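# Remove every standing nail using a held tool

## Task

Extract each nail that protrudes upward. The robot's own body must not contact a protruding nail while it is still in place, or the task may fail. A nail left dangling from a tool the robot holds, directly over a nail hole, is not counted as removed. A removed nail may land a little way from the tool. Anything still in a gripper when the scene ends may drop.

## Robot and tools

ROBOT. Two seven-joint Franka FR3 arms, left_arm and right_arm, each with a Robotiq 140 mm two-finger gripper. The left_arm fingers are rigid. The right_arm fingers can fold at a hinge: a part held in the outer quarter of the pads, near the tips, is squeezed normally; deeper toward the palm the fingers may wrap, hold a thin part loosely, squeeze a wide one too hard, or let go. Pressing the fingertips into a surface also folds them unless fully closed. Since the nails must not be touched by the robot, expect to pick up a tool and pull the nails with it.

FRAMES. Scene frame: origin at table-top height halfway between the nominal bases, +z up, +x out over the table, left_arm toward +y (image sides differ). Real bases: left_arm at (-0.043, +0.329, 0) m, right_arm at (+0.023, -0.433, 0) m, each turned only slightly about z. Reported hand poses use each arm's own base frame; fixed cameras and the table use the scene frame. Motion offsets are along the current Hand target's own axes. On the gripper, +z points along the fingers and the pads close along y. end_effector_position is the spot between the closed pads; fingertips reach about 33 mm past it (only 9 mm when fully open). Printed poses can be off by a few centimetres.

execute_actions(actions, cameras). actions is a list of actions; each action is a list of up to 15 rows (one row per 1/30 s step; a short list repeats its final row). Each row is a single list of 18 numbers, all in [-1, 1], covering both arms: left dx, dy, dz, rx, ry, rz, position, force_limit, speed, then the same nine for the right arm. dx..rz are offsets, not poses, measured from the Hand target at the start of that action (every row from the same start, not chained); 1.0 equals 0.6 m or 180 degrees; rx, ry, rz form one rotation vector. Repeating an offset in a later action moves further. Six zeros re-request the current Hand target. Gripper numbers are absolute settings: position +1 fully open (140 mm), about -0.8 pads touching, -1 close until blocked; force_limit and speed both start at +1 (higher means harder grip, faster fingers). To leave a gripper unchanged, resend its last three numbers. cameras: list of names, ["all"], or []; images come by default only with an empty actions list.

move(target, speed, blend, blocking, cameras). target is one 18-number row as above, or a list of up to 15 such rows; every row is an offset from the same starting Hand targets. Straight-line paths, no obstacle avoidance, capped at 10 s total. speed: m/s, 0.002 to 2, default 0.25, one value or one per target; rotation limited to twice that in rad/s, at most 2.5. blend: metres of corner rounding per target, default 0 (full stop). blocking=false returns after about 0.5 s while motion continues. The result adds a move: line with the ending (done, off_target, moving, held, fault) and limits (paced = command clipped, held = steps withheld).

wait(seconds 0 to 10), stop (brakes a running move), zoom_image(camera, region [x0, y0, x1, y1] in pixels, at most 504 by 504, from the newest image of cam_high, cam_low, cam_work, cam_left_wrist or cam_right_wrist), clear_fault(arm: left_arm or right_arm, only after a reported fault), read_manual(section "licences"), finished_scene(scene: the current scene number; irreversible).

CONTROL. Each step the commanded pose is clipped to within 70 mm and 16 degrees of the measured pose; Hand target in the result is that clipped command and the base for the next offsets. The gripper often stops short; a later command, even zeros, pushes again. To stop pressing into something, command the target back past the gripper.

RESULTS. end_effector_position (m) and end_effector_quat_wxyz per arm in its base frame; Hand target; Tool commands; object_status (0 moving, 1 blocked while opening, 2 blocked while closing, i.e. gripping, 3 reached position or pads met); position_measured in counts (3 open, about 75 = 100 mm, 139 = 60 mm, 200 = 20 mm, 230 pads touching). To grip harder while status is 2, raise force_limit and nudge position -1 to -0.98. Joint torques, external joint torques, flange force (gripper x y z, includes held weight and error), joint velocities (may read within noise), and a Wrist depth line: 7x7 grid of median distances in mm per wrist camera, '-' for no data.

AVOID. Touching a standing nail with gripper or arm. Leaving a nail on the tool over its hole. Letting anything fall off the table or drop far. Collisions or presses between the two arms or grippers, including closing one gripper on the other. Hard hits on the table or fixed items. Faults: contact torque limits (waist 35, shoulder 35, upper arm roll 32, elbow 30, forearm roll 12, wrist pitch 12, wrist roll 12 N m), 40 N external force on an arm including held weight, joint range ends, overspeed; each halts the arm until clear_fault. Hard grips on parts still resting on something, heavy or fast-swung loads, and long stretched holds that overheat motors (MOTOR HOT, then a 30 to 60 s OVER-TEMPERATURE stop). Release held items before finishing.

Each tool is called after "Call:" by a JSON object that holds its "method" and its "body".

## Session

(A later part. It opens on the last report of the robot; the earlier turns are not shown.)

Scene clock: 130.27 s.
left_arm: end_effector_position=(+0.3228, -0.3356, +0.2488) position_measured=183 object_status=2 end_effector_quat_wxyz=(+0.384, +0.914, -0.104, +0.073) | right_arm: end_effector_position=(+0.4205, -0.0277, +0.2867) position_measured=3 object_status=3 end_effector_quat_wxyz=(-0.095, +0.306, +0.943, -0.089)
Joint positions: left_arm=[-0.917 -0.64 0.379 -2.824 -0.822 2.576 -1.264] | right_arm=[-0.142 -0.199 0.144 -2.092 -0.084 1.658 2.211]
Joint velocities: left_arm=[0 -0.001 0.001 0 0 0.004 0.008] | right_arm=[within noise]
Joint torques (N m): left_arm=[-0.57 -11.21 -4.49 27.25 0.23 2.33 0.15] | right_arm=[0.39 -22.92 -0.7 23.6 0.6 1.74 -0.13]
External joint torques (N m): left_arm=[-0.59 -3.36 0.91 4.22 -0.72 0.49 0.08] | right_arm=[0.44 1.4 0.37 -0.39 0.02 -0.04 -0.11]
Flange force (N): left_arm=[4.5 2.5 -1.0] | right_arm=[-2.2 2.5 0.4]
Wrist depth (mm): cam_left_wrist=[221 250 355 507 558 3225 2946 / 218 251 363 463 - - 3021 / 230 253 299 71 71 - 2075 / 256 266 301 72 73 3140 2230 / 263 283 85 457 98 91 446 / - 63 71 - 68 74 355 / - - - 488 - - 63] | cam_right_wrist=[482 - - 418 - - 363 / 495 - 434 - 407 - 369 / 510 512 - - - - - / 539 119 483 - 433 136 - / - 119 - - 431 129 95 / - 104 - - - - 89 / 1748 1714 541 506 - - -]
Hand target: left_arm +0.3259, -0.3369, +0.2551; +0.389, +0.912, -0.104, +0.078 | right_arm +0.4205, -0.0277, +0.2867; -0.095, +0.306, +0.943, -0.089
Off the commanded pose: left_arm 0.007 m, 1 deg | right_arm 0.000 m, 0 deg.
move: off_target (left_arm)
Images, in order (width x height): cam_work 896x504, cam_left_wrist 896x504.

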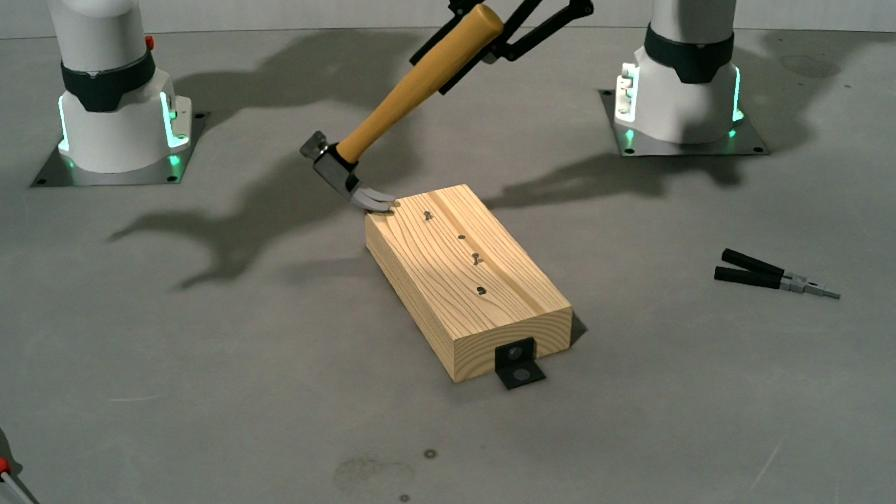

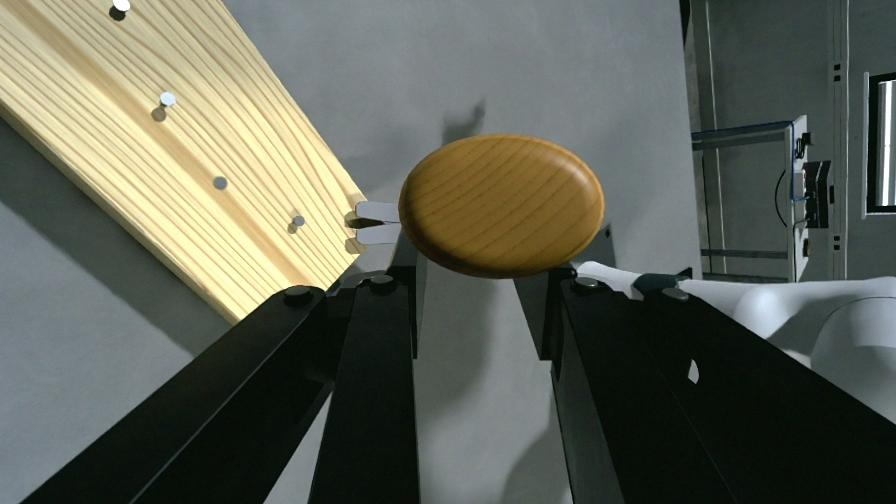

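Call:
{"method": "move", "body": {"target": [[0.0022,-0.0232,0.0007,0,0,0,-1,1,-1,0,0,0,0,0,0,1,1,1],[0.0069,-0.0402,-0.0146,0,0,0,-1,1,-1,0,0,0,0,0,0,1,1,1]], "speed": 0.04, "cameras": ["cam_left_wrist","cam_work"]}}

Call:
{"method": "zoom_image", "body": {"camera": "cam_work", "region": [370, 170, 470, 270]}}

Call:
{"method": "zoom_image", "body": {"camera": "cam_left_wrist", "region": [300, 170, 420, 290]}}

Scene clock: 145.53 s.
left_arm: end_effector_position=(+0.3333, -0.3143, +0.2401) position_measured=183 object_status=2 end_effector_quat_wxyz=(+0.386, +0.914, -0.101, +0.074) | right_arm: end_effector_position=(+0.4205, -0.0277, +0.2867) position_measured=3 object_status=3 end_effector_quat_wxyz=(-0.095, +0.306, +0.943, -0.089)
Joint positions: left_arm=[-0.903 -0.642 0.446 -2.832 -0.793 2.56 -1.218] | right_arm=[-0.142 -0.199 0.144 -2.092 -0.084 1.658 2.211]
Joint velocities: left_arm=[0 0 -0.001 0 0.003 -0.004 0.005] | right_arm=[within noise]
Joint torques (N m): left_arm=[0.05 -10.43 -5.28 26.72 0.47 1.52 0.05] | right_arm=[0.36 -22.89 -0.67 23.65 0.6 1.74 -0.15]
External joint torques (N m): left_arm=[0.05 -3.08 0.86 4 -0.42 -0.23 -0.03] | right_arm=[0.37 1.29 0.36 -0.17 0.01 -0.02 -0.13]
Flange force (N): left_arm=[4.7 2.4 -5.7] | right_arm=[-2.5 2.5 -0.1]
Wrist depth (mm): cam_left_wrist=[214 243 353 466 - - - / 216 244 297 434 636 2743 3099 / 248 246 289 71 71 4420 2252 / 255 274 292 72 74 - 2252 / 256 276 85 463 98 91 489 / - 63 71 492 68 74 373 / - - - 474 - - 63] | cam_right_wrist=[- - - 410 390 370 - / 486 460 - 420 402 - - / 523 - 460 - - 394 - / - 119 - - 427 137 386 / - 119 - - 439 128 95 / - 112 - - - - 89 / 1692 1725 - - 461 441 -]
Hand target: left_arm +0.3354, -0.3147, +0.2453; +0.389, +0.912, -0.104, +0.078 | right_arm +0.4205, -0.0277, +0.2867; -0.095, +0.306, +0.943, -0.089
Off the commanded pose: left_arm 0.006 m, 1 deg | right_arm 0.000 m, 0 deg.
move: off_target (left_arm)
Images, in order (width x height): cam_work 896x504, cam_left_wrist 896x504.

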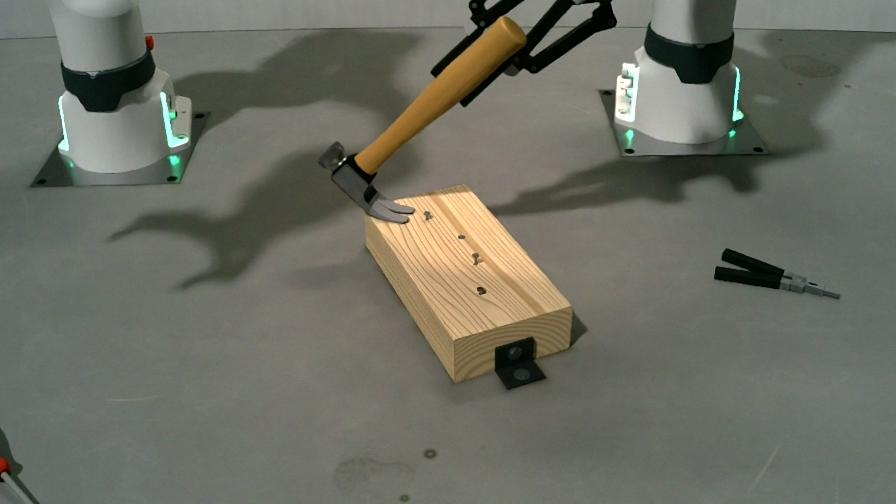

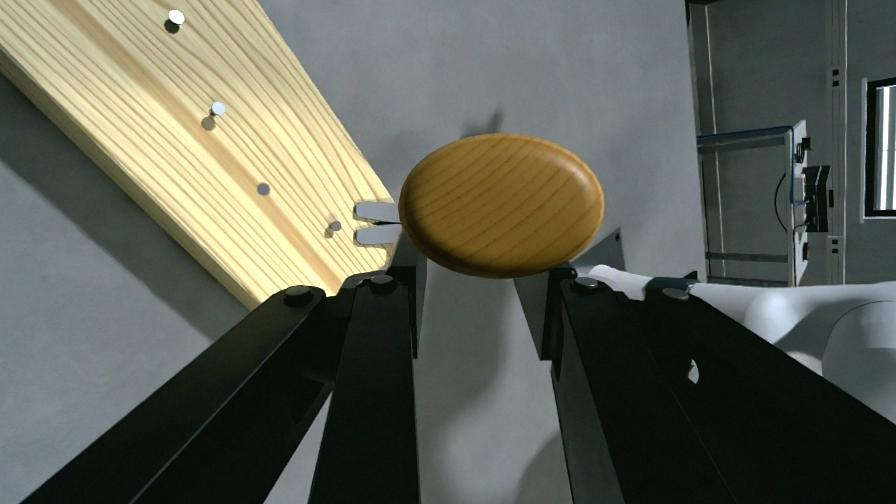

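Scaled by 5.040.

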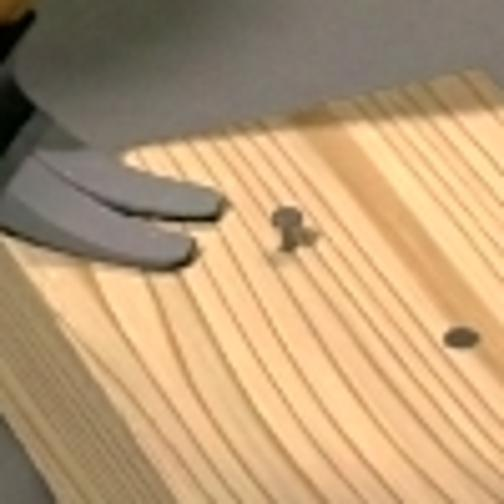

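Scaled by 4.200.

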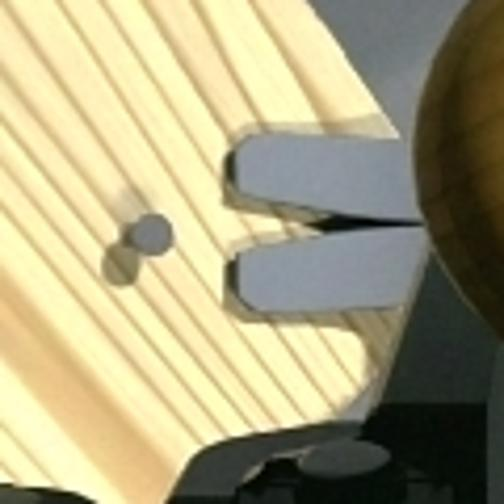

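Call:
{"method": "move", "body": {"target": [0.0045,-0.0337,-0.0318,0,0,0,-1,1,-1,0,0,0,0,0,0,1,1,1], "speed": 0.04, "cameras": ["cam_left_wrist","cam_work"]}}

Call:
{"method": "zoom_image", "body": {"camera": "cam_work", "region": [370, 170, 470, 270]}}

Call:
{"method": "zoom_image", "body": {"camera": "cam_left_wrist", "region": [300, 170, 420, 290]}}

Scene clock: 155.07 s.
left_arm: end_effector_position=(+0.3399, -0.2874, +0.2400) position_measured=183 object_status=2 end_effector_quat_wxyz=(+0.386, +0.914, -0.102, +0.074) | right_arm: end_effector_position=(+0.4205, -0.0277, +0.2867) position_measured=3 object_status=3 end_effector_quat_wxyz=(-0.095, +0.306, +0.943, -0.089)
Joint positions: left_arm=[-0.842 -0.669 0.486 -2.837 -0.73 2.502 -1.2] | right_arm=[-0.142 -0.199 0.144 -2.092 -0.084 1.658 2.211]
Joint velocities: left_arm=[0 0.001 0.001 0 0.001 -0.004 0.005] | right_arm=[within noise]
Joint torques (N m): left_arm=[0.13 -9.54 -5.77 26.46 0.39 1.55 0.08] | right_arm=[0.36 -22.86 -0.68 23.66 0.6 1.75 -0.13]
External joint torques (N m): left_arm=[0.11 -3.13 0.85 3.91 -0.37 -0.17 0.01] | right_arm=[0.35 1.31 0.32 -0.19 0.02 -0.01 -0.11]
Flange force (N): left_arm=[4.0 2.3 -6.7] | right_arm=[-2.5 2.5 -0.1]
Wrist depth (mm): cam_left_wrist=[215 243 283 479 659 - 3140 / 246 245 297 452 547 3140 3099 / 253 266 289 71 71 - 2170 / 255 292 292 72 73 1070 2252 / 256 282 85 448 98 91 509 / - 63 71 451 68 74 71 / - - - 473 - - 63] | cam_right_wrist=[- 453 435 - - - 368 / - - - 438 - 382 369 / 526 - 460 - - 387 371 / 527 118 - - 444 146 381 / - 119 - - 449 - 95 / - 111 509 - 452 - 89 / - 1692 532 489 479 - -]
Hand target: left_arm +0.3418, -0.2876, +0.2450; +0.389, +0.912, -0.104, +0.078 | right_arm +0.4205, -0.0277, +0.2867; -0.095, +0.306, +0.943, -0.089
Off the commanded pose: left_arm 0.005 m, 1 deg | right_arm 0.000 m, 0 deg.
move: off_target (left_arm)
Images, in order (width x height): cam_work 896x504, cam_left_wrist 896x504.

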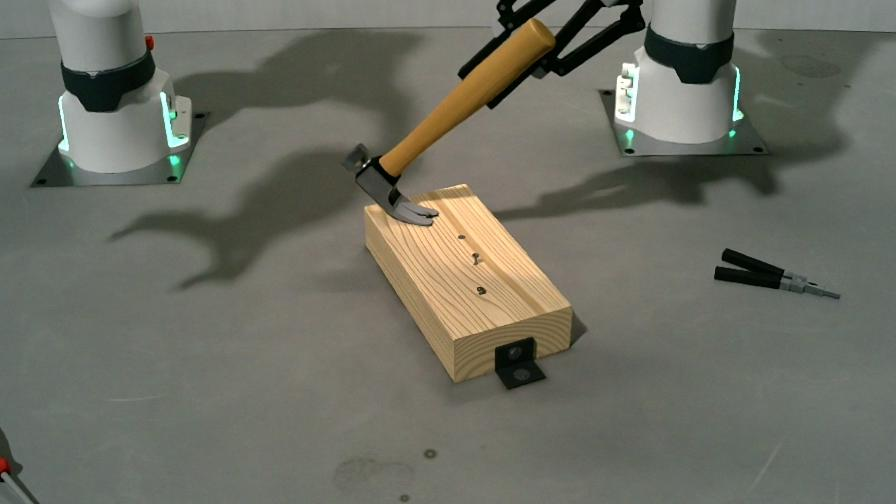

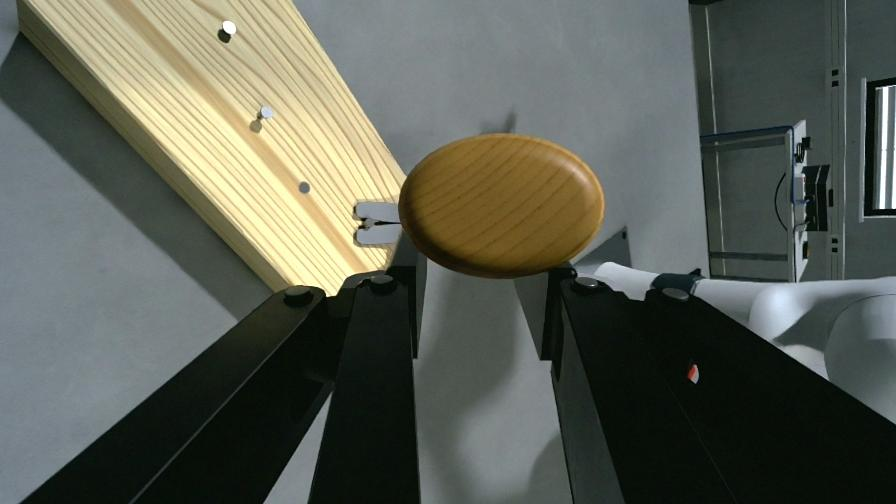

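Scaled by 5.040.

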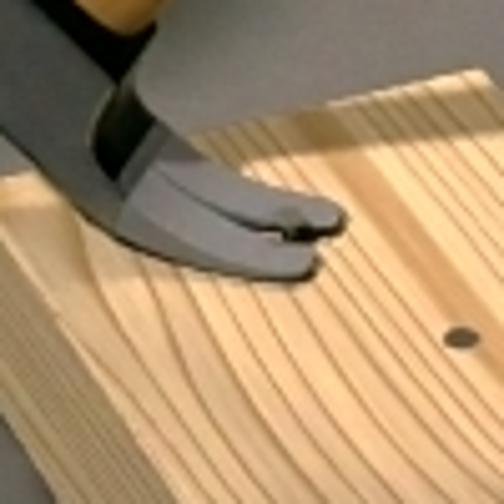

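Scaled by 4.200.

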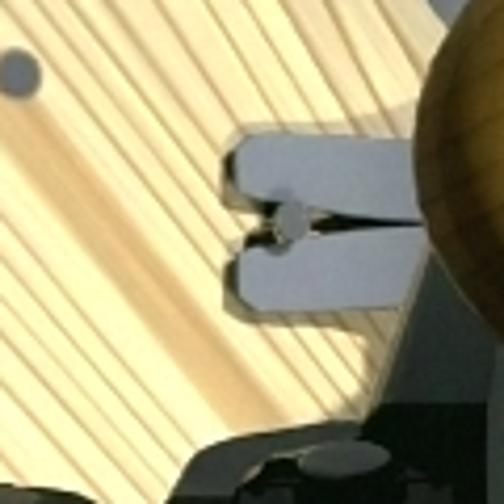

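Call:
{"method": "move", "body": {"target": [0.0047,-0.017,-0.0153,0,0,0,-1,1,-1,0,0,0,0,0,0,1,1,1], "speed": 0.03, "cameras": ["cam_left_wrist","cam_work"]}}

Call:
{"method": "zoom_image", "body": {"camera": "cam_work", "region": [370, 170, 470, 270]}}

Call:
{"method": "zoom_image", "body": {"camera": "cam_left_wrist", "region": [300, 170, 420, 290]}}

Scene clock: 161.63 s.
left_arm: end_effector_position=(+0.3443, -0.2742, +0.2396) position_measured=183 object_status=2 end_effector_quat_wxyz=(+0.386, +0.914, -0.101, +0.074) | right_arm: end_effector_position=(+0.4205, -0.0277, +0.2867) position_measured=3 object_status=3 end_effector_quat_wxyz=(-0.095, +0.306, +0.943, -0.089)
Joint positions: left_arm=[-0.816 -0.674 0.51 -2.833 -0.702 2.474 -1.188] | right_arm=[-0.142 -0.199 0.144 -2.092 -0.084 1.658 2.211]
Joint velocities: left_arm=[-0.001 -0.001 0 0 0.004 -0.004 0.006] | right_arm=[within noise]
Joint torques (N m): left_arm=[0.18 -8.78 -5.78 27.19 0.3 1.27 0.06] | right_arm=[0.38 -22.88 -0.76 23.63 0.59 1.73 -0.16]
External joint torques (N m): left_arm=[0.16 -2.67 1.15 4.71 -0.39 -0.42 -0.01] | right_arm=[0.4 1.43 0.27 -0.29 0.01 -0.04 -0.14]
Flange force (N): left_arm=[8.4 1.5 -6.7] | right_arm=[-2.6 2.5 0.1]
Wrist depth (mm): cam_left_wrist=[219 242 295 467 631 904 - / 246 250 296 455 597 3315 4871 / 253 272 288 71 71 2435 2340 / 255 286 301 72 72 1065 2252 / 256 281 85 463 98 91 510 / - 63 71 466 68 74 71 / - - - 474 - - 64] | cam_right_wrist=[477 466 430 - - 367 358 / - - - 425 - - 378 / - - 454 - - - 386 / 533 119 482 - - 146 380 / - 119 - 462 - 128 95 / - 533 516 - 458 425 89 / 1759 1670 532 514 453 445 -]
Hand target: left_arm +0.3465, -0.2744, +0.2448; +0.389, +0.912, -0.104, +0.078 | right_arm +0.4205, -0.0277, +0.2867; -0.095, +0.306, +0.943, -0.089
Off the commanded pose: left_arm 0.006 m, 1 deg | right_arm 0.000 m, 0 deg.
move: off_target (left_arm)
Images, in order (width x height): cam_work 896x504, cam_left_wrist 896x504.

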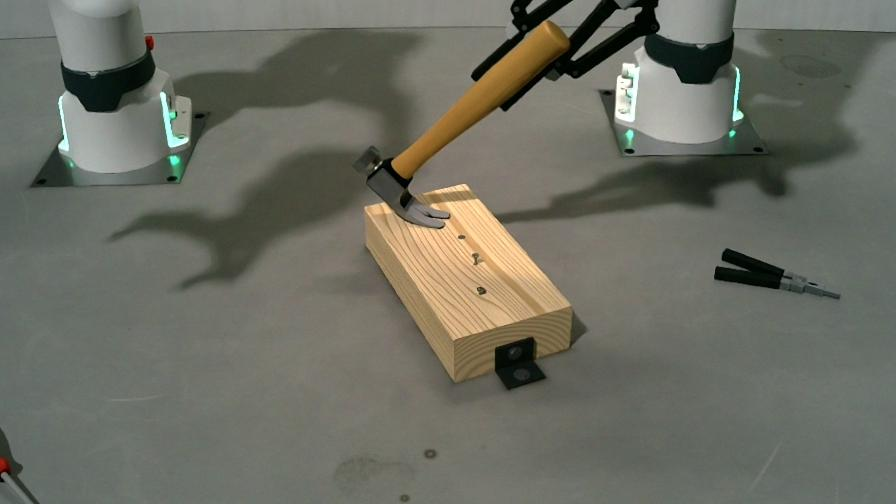

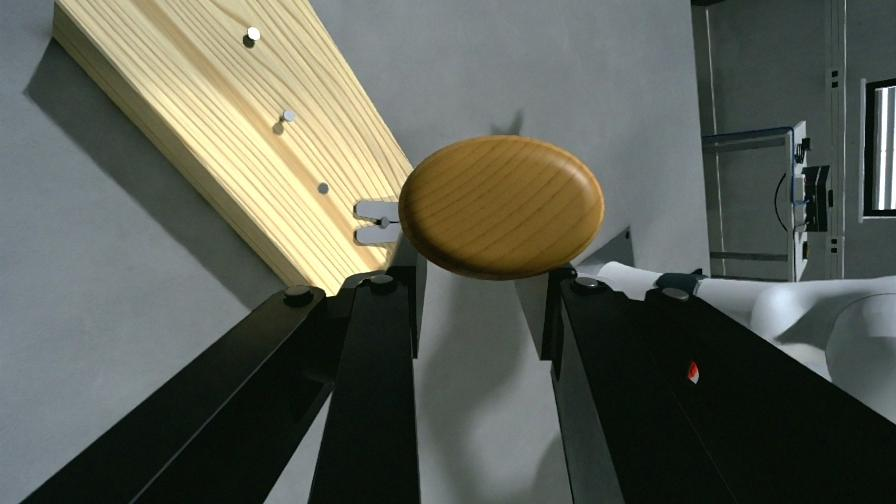

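Scaled by 5.040.

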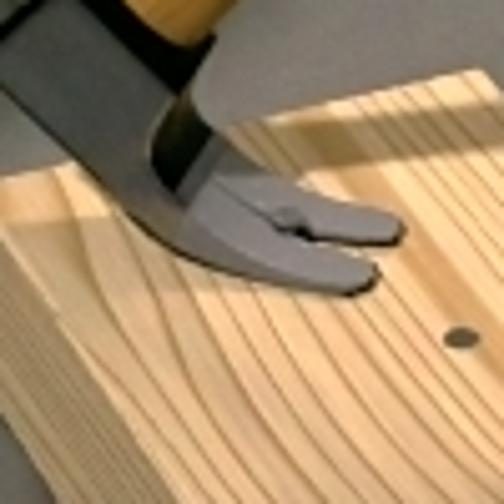

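Scaled by 4.200.

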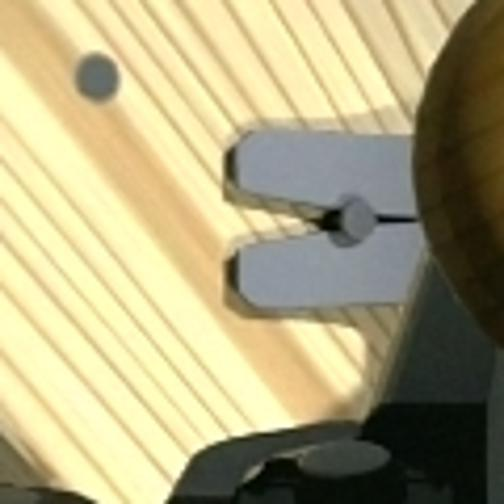

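Call:
{"method": "move", "body": {"target": [[-0.007,0.0595,0.0233,0.0633,0,0.021,-1,1,-1,0,0,0,0,0,0,1,1,1],[-0.0177,0.1125,0.058,0.1266,0,0.042,-1,1,-1,0,0,0,0,0,0,1,1,1]], "speed": 0.04, "blend": 0.02, "cameras": ["cam_left_wrist","cam_work"]}}

Call:
{"method": "zoom_image", "body": {"camera": "cam_work", "region": [370, 170, 470, 270]}}

Scene clock: 177.00 s.
left_arm: end_effector_position=(+0.3219, -0.3380, +0.2593) position_measured=183 object_status=2 end_effector_quat_wxyz=(+0.195, +0.964, -0.137, +0.116) | right_arm: end_effector_position=(+0.4205, -0.0277, +0.2867) position_measured=3 object_status=3 end_effector_quat_wxyz=(-0.095, +0.306, +0.943, -0.089)
Joint positions: left_arm=[-0.492 -0.622 -0.229 -2.701 -0.534 2.443 -1.643] | right_arm=[-0.142 -0.199 0.144 -2.092 -0.084 1.658 2.211]
Joint velocities: left_arm=[0 0 0 -0.001 0.001 0 -0.007] | right_arm=[within noise]
Joint torques (N m): left_arm=[-3.9 -12.8 -1.68 32.16 1.5 3.59 0.14] | right_arm=[0.39 -22.92 -0.72 23.65 0.6 1.75 -0.17]
External joint torques (N m): left_arm=[-3.9 -2.22 -4.22 7.63 0.65 0.42 0.09] | right_arm=[0.44 1.34 0.35 -0.27 0.02 -0.03 -0.15]
Flange force (N): left_arm=[9.2 17.7 -3.8] | right_arm=[-2.4 2.4 0.1]
Wrist depth (mm): cam_left_wrist=[311 291 316 405 444 522 - / 312 294 317 397 450 499 - / 314 324 309 71 71 528 618 / 316 343 359 72 122 - - / 319 - 85 417 98 91 452 / - 63 71 409 68 74 409 / - - - 425 - - 64] | cam_right_wrist=[- - 431 - - - 353 / - 468 - 422 - 381 - / 504 471 453 442 414 - - / 539 119 - 433 - 137 - / - 119 - 452 432 128 95 / - 112 520 - 465 - 89 / 1771 1872 550 476 476 454 -]
Hand target: left_arm +0.3216, -0.3439, +0.2654; +0.195, +0.962, -0.146, +0.122 | right_arm +0.4205, -0.0277, +0.2867; -0.095, +0.306, +0.943, -0.089
Off the commanded pose: left_arm 0.009 m, 1 deg | right_arm 0.000 m, 0 deg.
move: off_target (left_arm)
Images, in order (width x height): cam_work 896x504, cam_left_wrist 896x504.

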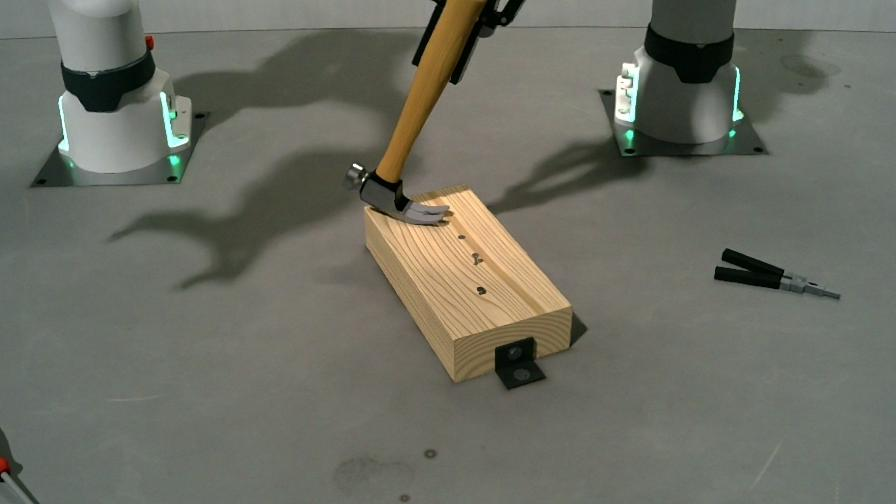

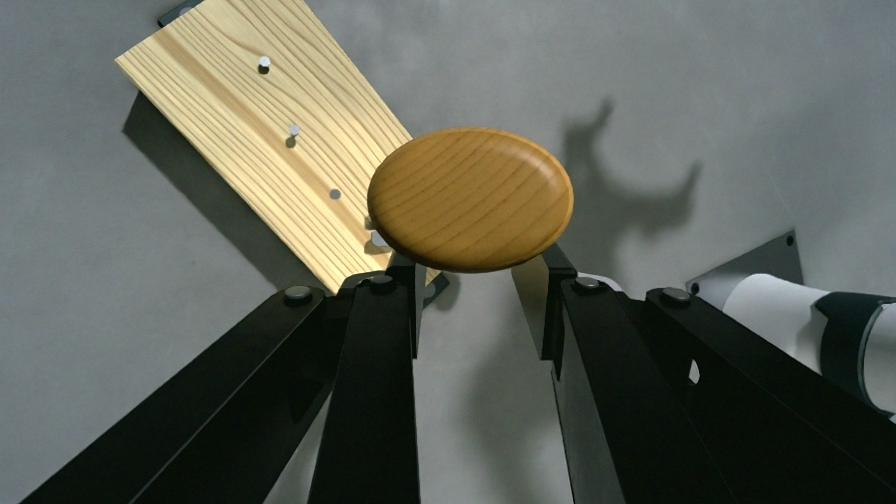

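Scaled by 5.040.

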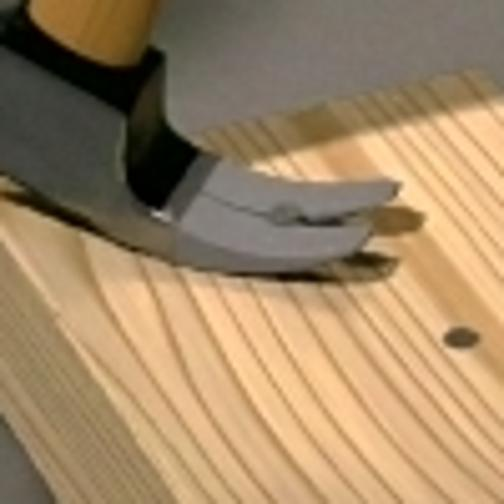

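Call:
{"method": "move", "body": {"target": [-0.0048,-0.0123,0.0052,-0.021,0,-0.007,-1,1,-1,0,0,0,0,0,0,1,1,1], "speed": 0.05}}

Call:
{"method": "execute_actions", "body": {"actions": [[[0,0,0,0,0,0,-0.2,1,1,0,0,0,0,0,0,1,1,1],[0,0,0,0,0,0,-0.2,1,1,0,0,0,0,0,0,1,1,1],[0,0,0,0,0,0,-0.2,1,1,0,0,0,0,0,0,1,1,1],[0,0,0,0,0,0,-0.2,1,1,0,0,0,0,0,0,1,1,1],[0,0,0,0,0,0,-1,1,1,0,0,0,0,0,0,1,1,1]]], "cameras": ["cam_work","cam_left_wrist"]}}

Scene clock: 184.63 s.
left_arm: end_effector_position=(+0.3249, -0.3340, +0.2583) position_measured=183 object_status=2 end_effector_quat_wxyz=(+0.225, +0.958, -0.137, +0.117) | right_arm: end_effector_position=(+0.4205, -0.0277, +0.2867) position_measured=3 object_status=3 end_effector_quat_wxyz=(-0.095, +0.306, +0.943, -0.089)
Joint positions: left_arm=[-0.557 -0.629 -0.133 -2.735 -0.571 2.482 -1.578] | right_arm=[-0.142 -0.199 0.144 -2.092 -0.084 1.658 2.211]
Joint velocities: left_arm=[0 -0.001 0 0 0 0.001 0.006] | right_arm=[within noise]
Joint torques (N m): left_arm=[-3.9 -9.75 -0.14 26.81 -1.02 2.97 -0.02] | right_arm=[0.38 -22.89 -0.74 23.65 0.59 1.74 -0.17]
External joint torques (N m): left_arm=[-3.92 0.77 -1.31 2.2 -1.91 -0.1 -0.07] | right_arm=[0.4 1.29 0.29 -0.22 0.01 -0.03 -0.15]
Flange force (N): left_arm=[4.1 7.3 8.1] | right_arm=[-2.5 2.3 0.0]
Wrist depth (mm): cam_left_wrist=[300 287 362 413 470 564 - / 306 287 315 399 482 550 - / 305 322 308 71 71 560 - / 306 335 313 73 103 - 728 / 308 321 85 90 98 91 450 / - 63 71 414 68 74 410 / - - - 424 - - 63] | cam_right_wrist=[475 452 428 399 390 376 - / 482 470 453 410 404 378 - / - 463 462 - - 396 - / - 119 - - 434 146 - / - 119 - 459 443 129 95 / - 105 - 479 449 428 89 / 1725 1660 531 509 496 - -]
Hand target: left_arm +0.3219, -0.3380, +0.2592; +0.228, +0.957, -0.139, +0.115 | right_arm +0.4205, -0.0277, +0.2867; -0.095, +0.306, +0.943, -0.089
Off the commanded pose: left_arm 0.005 m, 0 deg | right_arm 0.000 m, 0 deg.
move: off_target (left_arm)

Scene clock: 185.33 s.
left_arm: end_effector_position=(+0.3235, -0.3355, +0.2584) position_measured=186 object_status=2 end_effector_quat_wxyz=(+0.227, +0.957, -0.138, +0.116) | right_arm: end_effector_position=(+0.4205, -0.0277, +0.2867) position_measured=3 object_status=3 end_effector_quat_wxyz=(-0.095, +0.306, +0.943, -0.089)
Joint positions: left_arm=[-0.564 -0.629 -0.129 -2.736 -0.573 2.482 -1.578] | right_arm=[-0.142 -0.199 0.144 -2.092 -0.084 1.658 2.211]
Joint torques (N m): left_arm=[-2.39 -9.46 0.03 26.92 0.49 3.23 -0.01] | right_arm=[0.39 -22.88 -0.74 23.64 0.61 1.75 -0.15]
External joint torques (N m): left_arm=[-2.44 0.98 -1.12 2.41 -0.4 0.17 -0.06] | right_arm=[0.48 1.34 0.37 -0.22 0.04 -0.01 -0.13]
Flange force (N): left_arm=[7.1 6.6 5.9] | right_arm=[-2.4 2.6 0.0]
Wrist depth (mm): cam_left_wrist=[301 286 308 411 458 556 - / - 282 317 402 463 - 630 / 304 317 307 71 70 533 628 / 307 330 319 72 122 546 772 / 307 325 85 423 98 91 448 / - 63 - 425 68 74 407 / - - - 426 - - 63] | cam_right_wrist=[- 457 433 410 - 371 361 / - 470 428 429 401 389 - / 485 - 460 441 414 395 - / 546 - - - 428 146 389 / - 129 - - 444 128 95 / - 525 525 - - 438 89 / 1771 - - - 471 453 -]
Hand target: left_arm +0.3219, -0.3380, +0.2592; +0.228, +0.957, -0.139, +0.115 | right_arm +0.4205, -0.0277, +0.2867; -0.095, +0.306, +0.943, -0.089
Off the commanded pose: left_arm 0.003 m, 0 deg | right_arm 0.000 m, 0 deg.
Images, in order (width x height): cam_work 896x504, cam_left_wrist 896x504.

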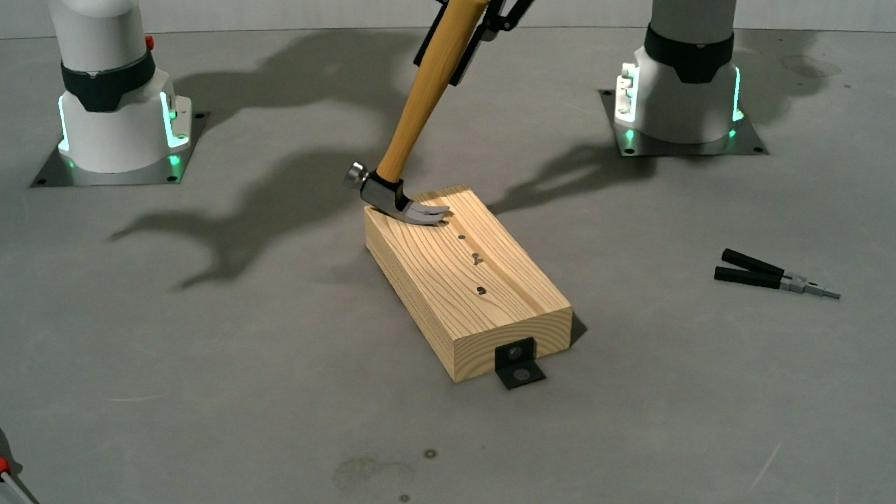

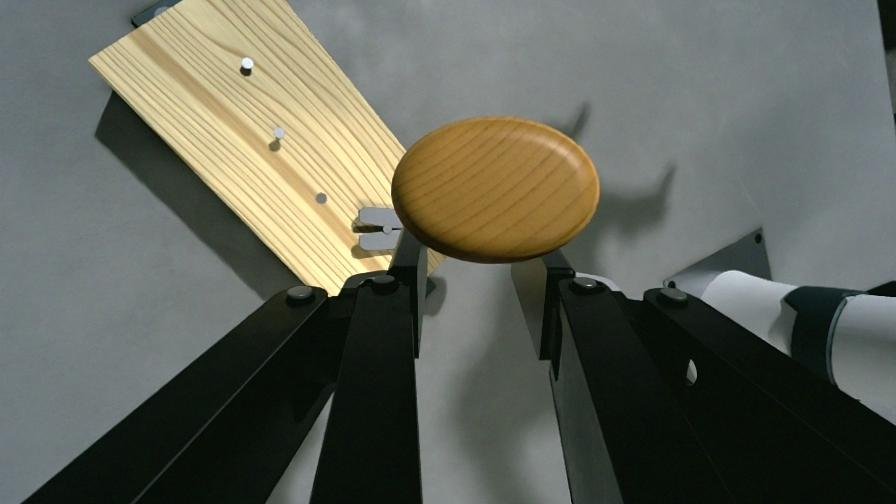

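Call:
{"method": "move", "body": {"target": [[-0.0057,0.0612,0.017,0.0527,0,0.0175,-1,1,1,0,0,0,0,0,0,1,1,1],[-0.0118,0.122,0.0355,0.1055,0,0.035,-1,1,1,0,0,0,0,0,0,1,1,1]], "speed": 0.04, "blend": 0.02, "cameras": ["cam_left_wrist","cam_work"]}}

Call:
{"method": "zoom_image", "body": {"camera": "cam_work", "region": [370, 150, 470, 250]}}

Scene clock: 198.17 s.
left_arm: end_effector_position=(+0.3008, -0.3971, +0.2627) position_measured=186 object_status=2 end_effector_quat_wxyz=(+0.057, +0.976, -0.157, +0.142) | right_arm: end_effector_position=(+0.4205, -0.0277, +0.2867) position_measured=3 object_status=3 end_effector_quat_wxyz=(-0.095, +0.306, +0.943, -0.089)
Joint positions: left_arm=[-0.246 -0.536 -0.688 -2.477 -0.304 2.322 -1.984] | right_arm=[-0.142 -0.199 0.144 -2.092 -0.084 1.658 2.211]
Joint velocities: left_arm=[0.001 0 -0.001 0 0 -0.002 -0.005] | right_arm=[within noise]
Joint torques (N m): left_arm=[-6.99 -10.37 1.37 32.63 0.44 4.36 0.07] | right_arm=[0.37 -22.89 -0.68 23.63 0.6 1.74 -0.16]
External joint torques (N m): left_arm=[-7.03 -0.86 -7.25 9.08 -0.39 1.08 0.05] | right_arm=[0.33 1.42 0.28 -0.3 0.01 -0.03 -0.14]
Flange force (N): left_arm=[9.0 27.0 -3.5] | right_arm=[-2.7 2.4 0.2]
Wrist depth (mm): cam_left_wrist=[381 382 339 400 408 413 - / - 335 340 399 409 415 421 / 384 390 341 71 70 427 427 / 387 393 397 71 411 422 428 / 389 393 85 409 98 94 416 / - 63 - 411 68 74 386 / - - - 414 - - 63] | cam_right_wrist=[- - 435 411 - 372 - / - - - - 408 385 - / 521 492 445 - - 404 - / 524 119 - 431 457 136 - / - 119 514 445 449 128 95 / - 105 508 - 453 - 89 / 1736 1692 - 504 473 449 -]
Hand target: left_arm +0.2953, -0.4092, +0.2683; +0.061, +0.972, -0.170, +0.149 | right_arm +0.4205, -0.0277, +0.2867; -0.095, +0.306, +0.943, -0.089
Off the commanded pose: left_arm 0.014 m, 2 deg | right_arm 0.000 m, 0 deg.
move: off_target (left_arm)
Images, in order (width x height): cam_work 896x504, cam_left_wrist 896x504.

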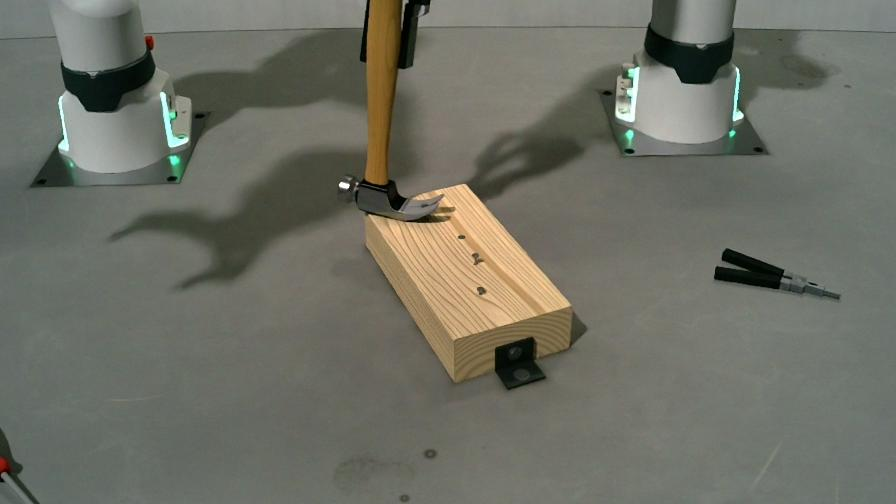

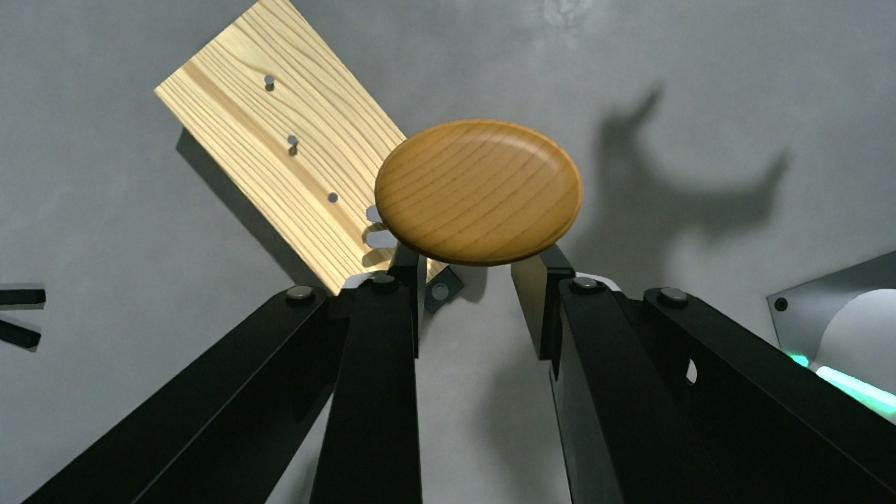

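Scaled by 5.040.

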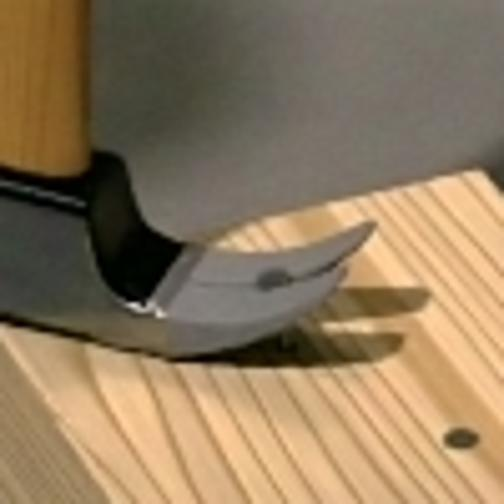

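Call:
{"method": "move", "body": {"target": [0.0007,0.0587,-0.0027,0.042,0,0.014,-1,1,1,0,0,0,0,0,0,1,1,1], "speed": 0.04, "cameras": ["cam_work"]}}

Call:
{"method": "zoom_image", "body": {"camera": "cam_work", "region": [370, 150, 470, 250]}}

Scene clock: 204.33 s.
left_arm: end_effector_position=(+0.2809, -0.4396, +0.2676) position_measured=186 object_status=2 end_effector_quat_wxyz=(-0.009, +0.971, -0.184, +0.156) | right_arm: end_effector_position=(+0.4205, -0.0277, +0.2867) position_measured=3 object_status=3 end_effector_quat_wxyz=(-0.095, +0.306, +0.943, -0.089)
Joint positions: left_arm=[-0.066 -0.486 -0.967 -2.304 -0.191 2.212 -2.113] | right_arm=[-0.142 -0.199 0.144 -2.092 -0.084 1.658 2.211]
Joint velocities: left_arm=[0.003 0.001 -0.003 0.001 0 -0.003 -0.004] | right_arm=[within noise]
Joint torques (N m): left_arm=[0.03 -7.68 11.9 28.43 1.26 3.64 -0.14] | right_arm=[0.37 -22.87 -0.79 23.65 0.6 1.74 -0.13]
External joint torques (N m): left_arm=[-0.06 -2.1 0.52 5.34 0.33 0.57 -0.14] | right_arm=[0.35 1.36 0.2 -0.24 0.01 -0.03 -0.11]
Flange force (N): left_arm=[8.0 6.4 -8.9] | right_arm=[-2.6 2.4 0.0]
Wrist depth (mm): cam_left_wrist=[440 360 416 411 393 - 381 / 442 375 365 407 400 392 381 / 440 430 369 70 70 396 384 / 453 442 371 72 401 397 386 / 451 - 85 416 98 88 388 / 455 63 - 425 68 78 369 / - - - 421 - - 63] | cam_right_wrist=[474 - - - 390 - - / 494 495 - - 389 384 347 / - 477 - - 404 397 384 / - 119 - - 432 393 378 / - 120 - 475 - 128 95 / - 539 499 495 - 447 89 / 1759 1670 550 - 458 461 -]
Hand target: left_arm +0.2829, -0.4420, +0.2724; -0.007, +0.970, -0.181, +0.161 | right_arm +0.4205, -0.0277, +0.2867; -0.095, +0.306, +0.943, -0.089
Off the commanded pose: left_arm 0.006 m, 1 deg | right_arm 0.000 m, 0 deg.
move: off_target (left_arm)
Images, in order (width x height): cam_work 896x504.

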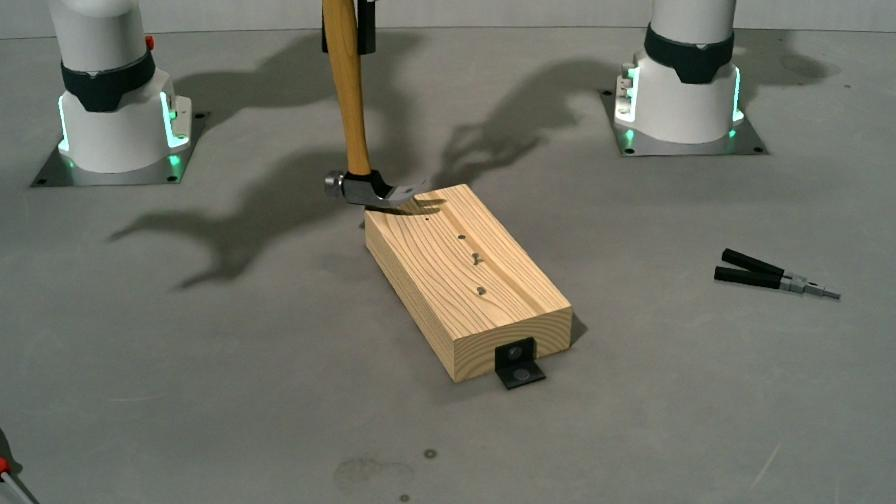

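Scaled by 5.040.

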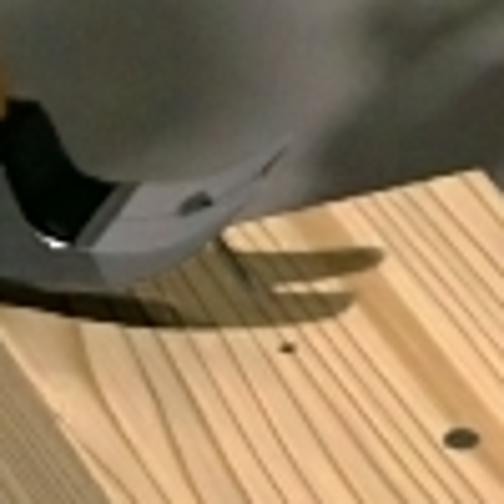

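Call:
{"method": "execute_actions", "body": {"actions": []}}

Scene clock: 225.03 s.
left_arm: end_effector_position=(+0.2808, -0.4395, +0.2675) position_measured=186 object_status=2 end_effector_quat_wxyz=(-0.009, +0.971, -0.183, +0.156) | right_arm: end_effector_position=(+0.4205, -0.0277, +0.2867) position_measured=3 object_status=3 end_effector_quat_wxyz=(-0.095, +0.306, +0.943, -0.089)
Joint positions: left_arm=[-0.066 -0.486 -0.967 -2.304 -0.191 2.212 -2.115] | right_arm=[-0.142 -0.199 0.144 -2.092 -0.084 1.658 2.211]
Joint velocities: within noise
Joint torques (N m): left_arm=[0.24 -7.75 11.59 28.07 1.27 3.63 -0.21] | right_arm=[0.36 -22.9 -0.75 23.62 0.61 1.74 -0.15]
External joint torques (N m): left_arm=[0.21 -2.17 0.3 5 0.34 0.57 -0.21] | right_arm=[0.39 1.39 0.3 -0.29 0.03 -0.03 -0.13]
Flange force (N): left_arm=[7.9 6.9 -7.9] | right_arm=[-2.5 2.5 0.2]
Wrist depth (mm): cam_left_wrist=[- 426 418 406 398 398 378 / 444 371 365 404 400 393 378 / 445 432 368 70 70 394 385 / 449 422 370 72 73 391 385 / 477 - 85 414 98 89 386 / 456 63 - 71 68 78 71 / - - - 425 - - 63] | cam_right_wrist=[479 - - 407 395 - - / 497 473 422 422 428 - 356 / 532 493 - - - 389 - / - 119 - 459 429 146 387 / - 119 503 477 - 128 99 / - 542 - 482 473 - 89 / - 574 - 505 472 443 -]
Hand target: left_arm +0.2829, -0.4420, +0.2724; -0.007, +0.970, -0.181, +0.161 | right_arm +0.4205, -0.0277, +0.2867; -0.095, +0.306, +0.943, -0.089
Tool commands: left_gripper/position=-1.0 left_gripper/force_limit=+1.0 left_gripper/speed=+1.0 right_gripper/position=+1.0 right_gripper/force_limit=+1.0 right_gripper/speed=+1.0
Off the commanded pose: left_arm 0.006 m, 1 deg | right_arm 0.000 m, 0 deg.

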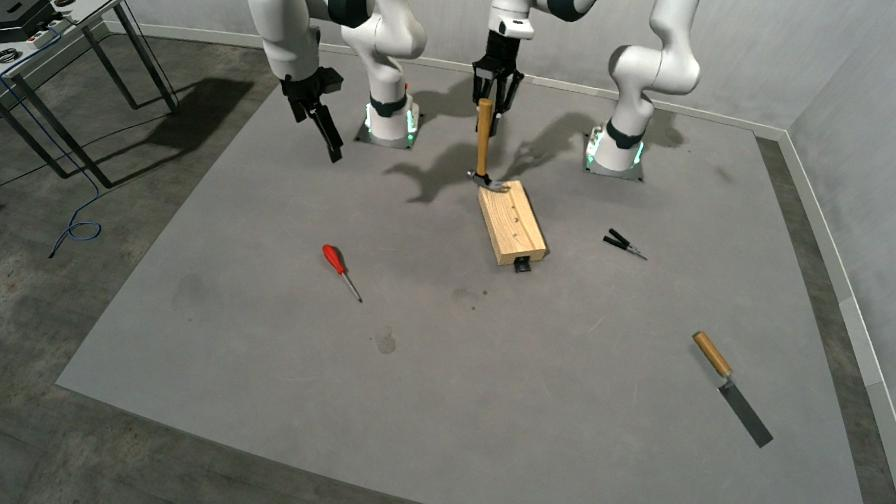

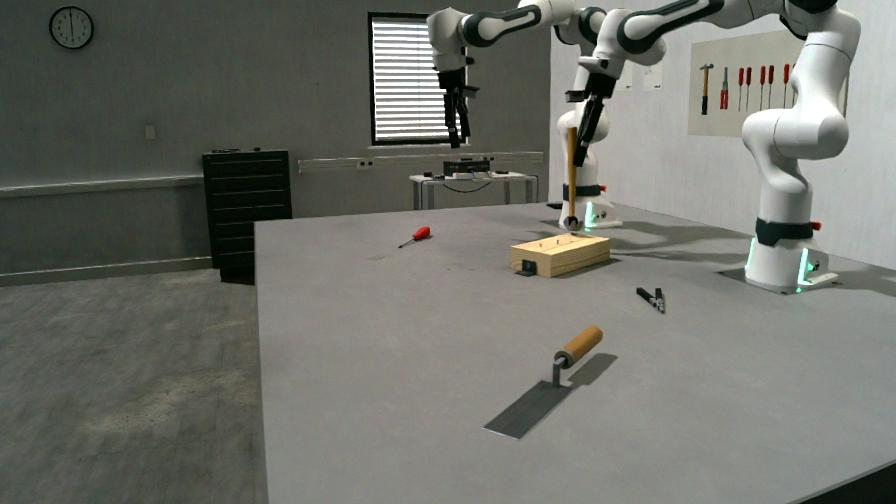

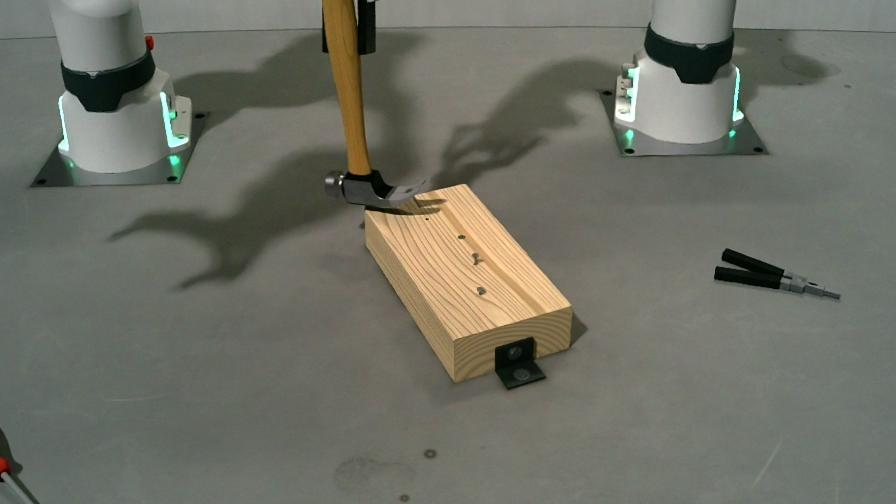

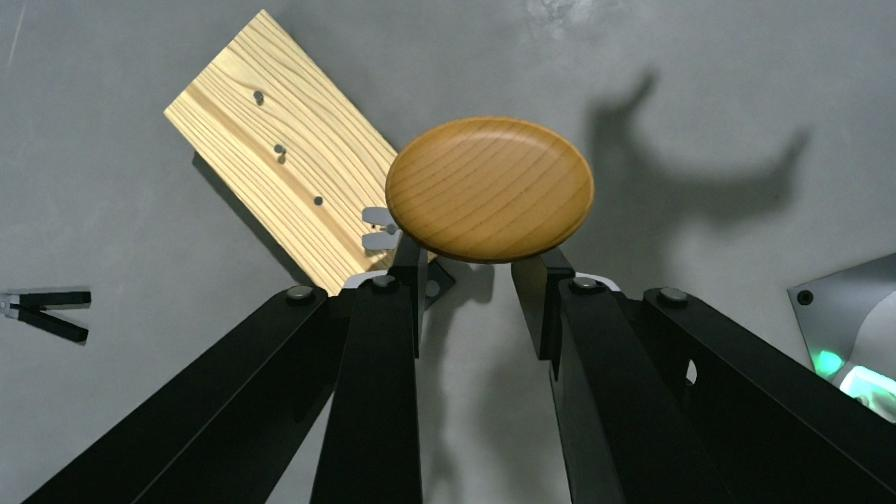

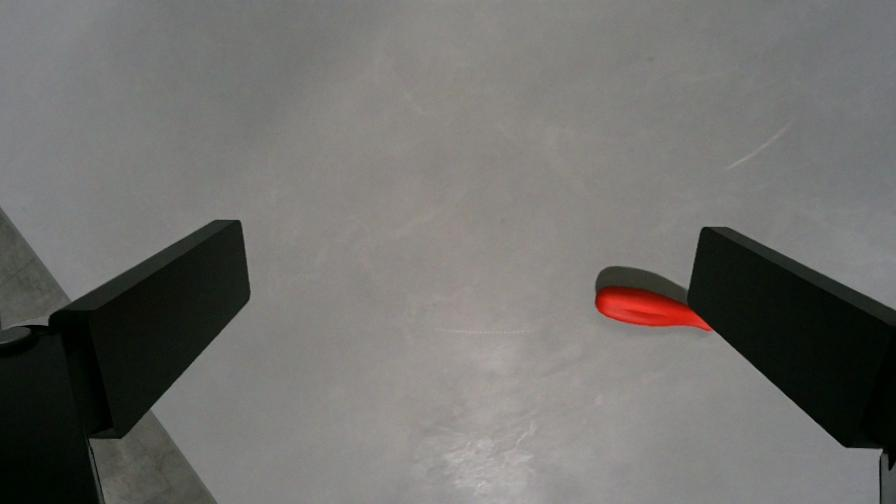

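Call:
{"method": "zoom_image", "body": {"camera": "cam_work", "region": [300, 130, 520, 310]}}

Scaled by 2.291.

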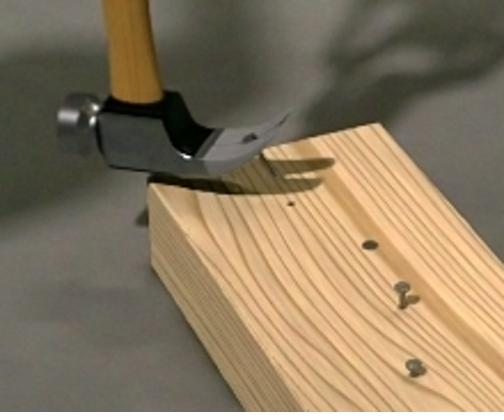

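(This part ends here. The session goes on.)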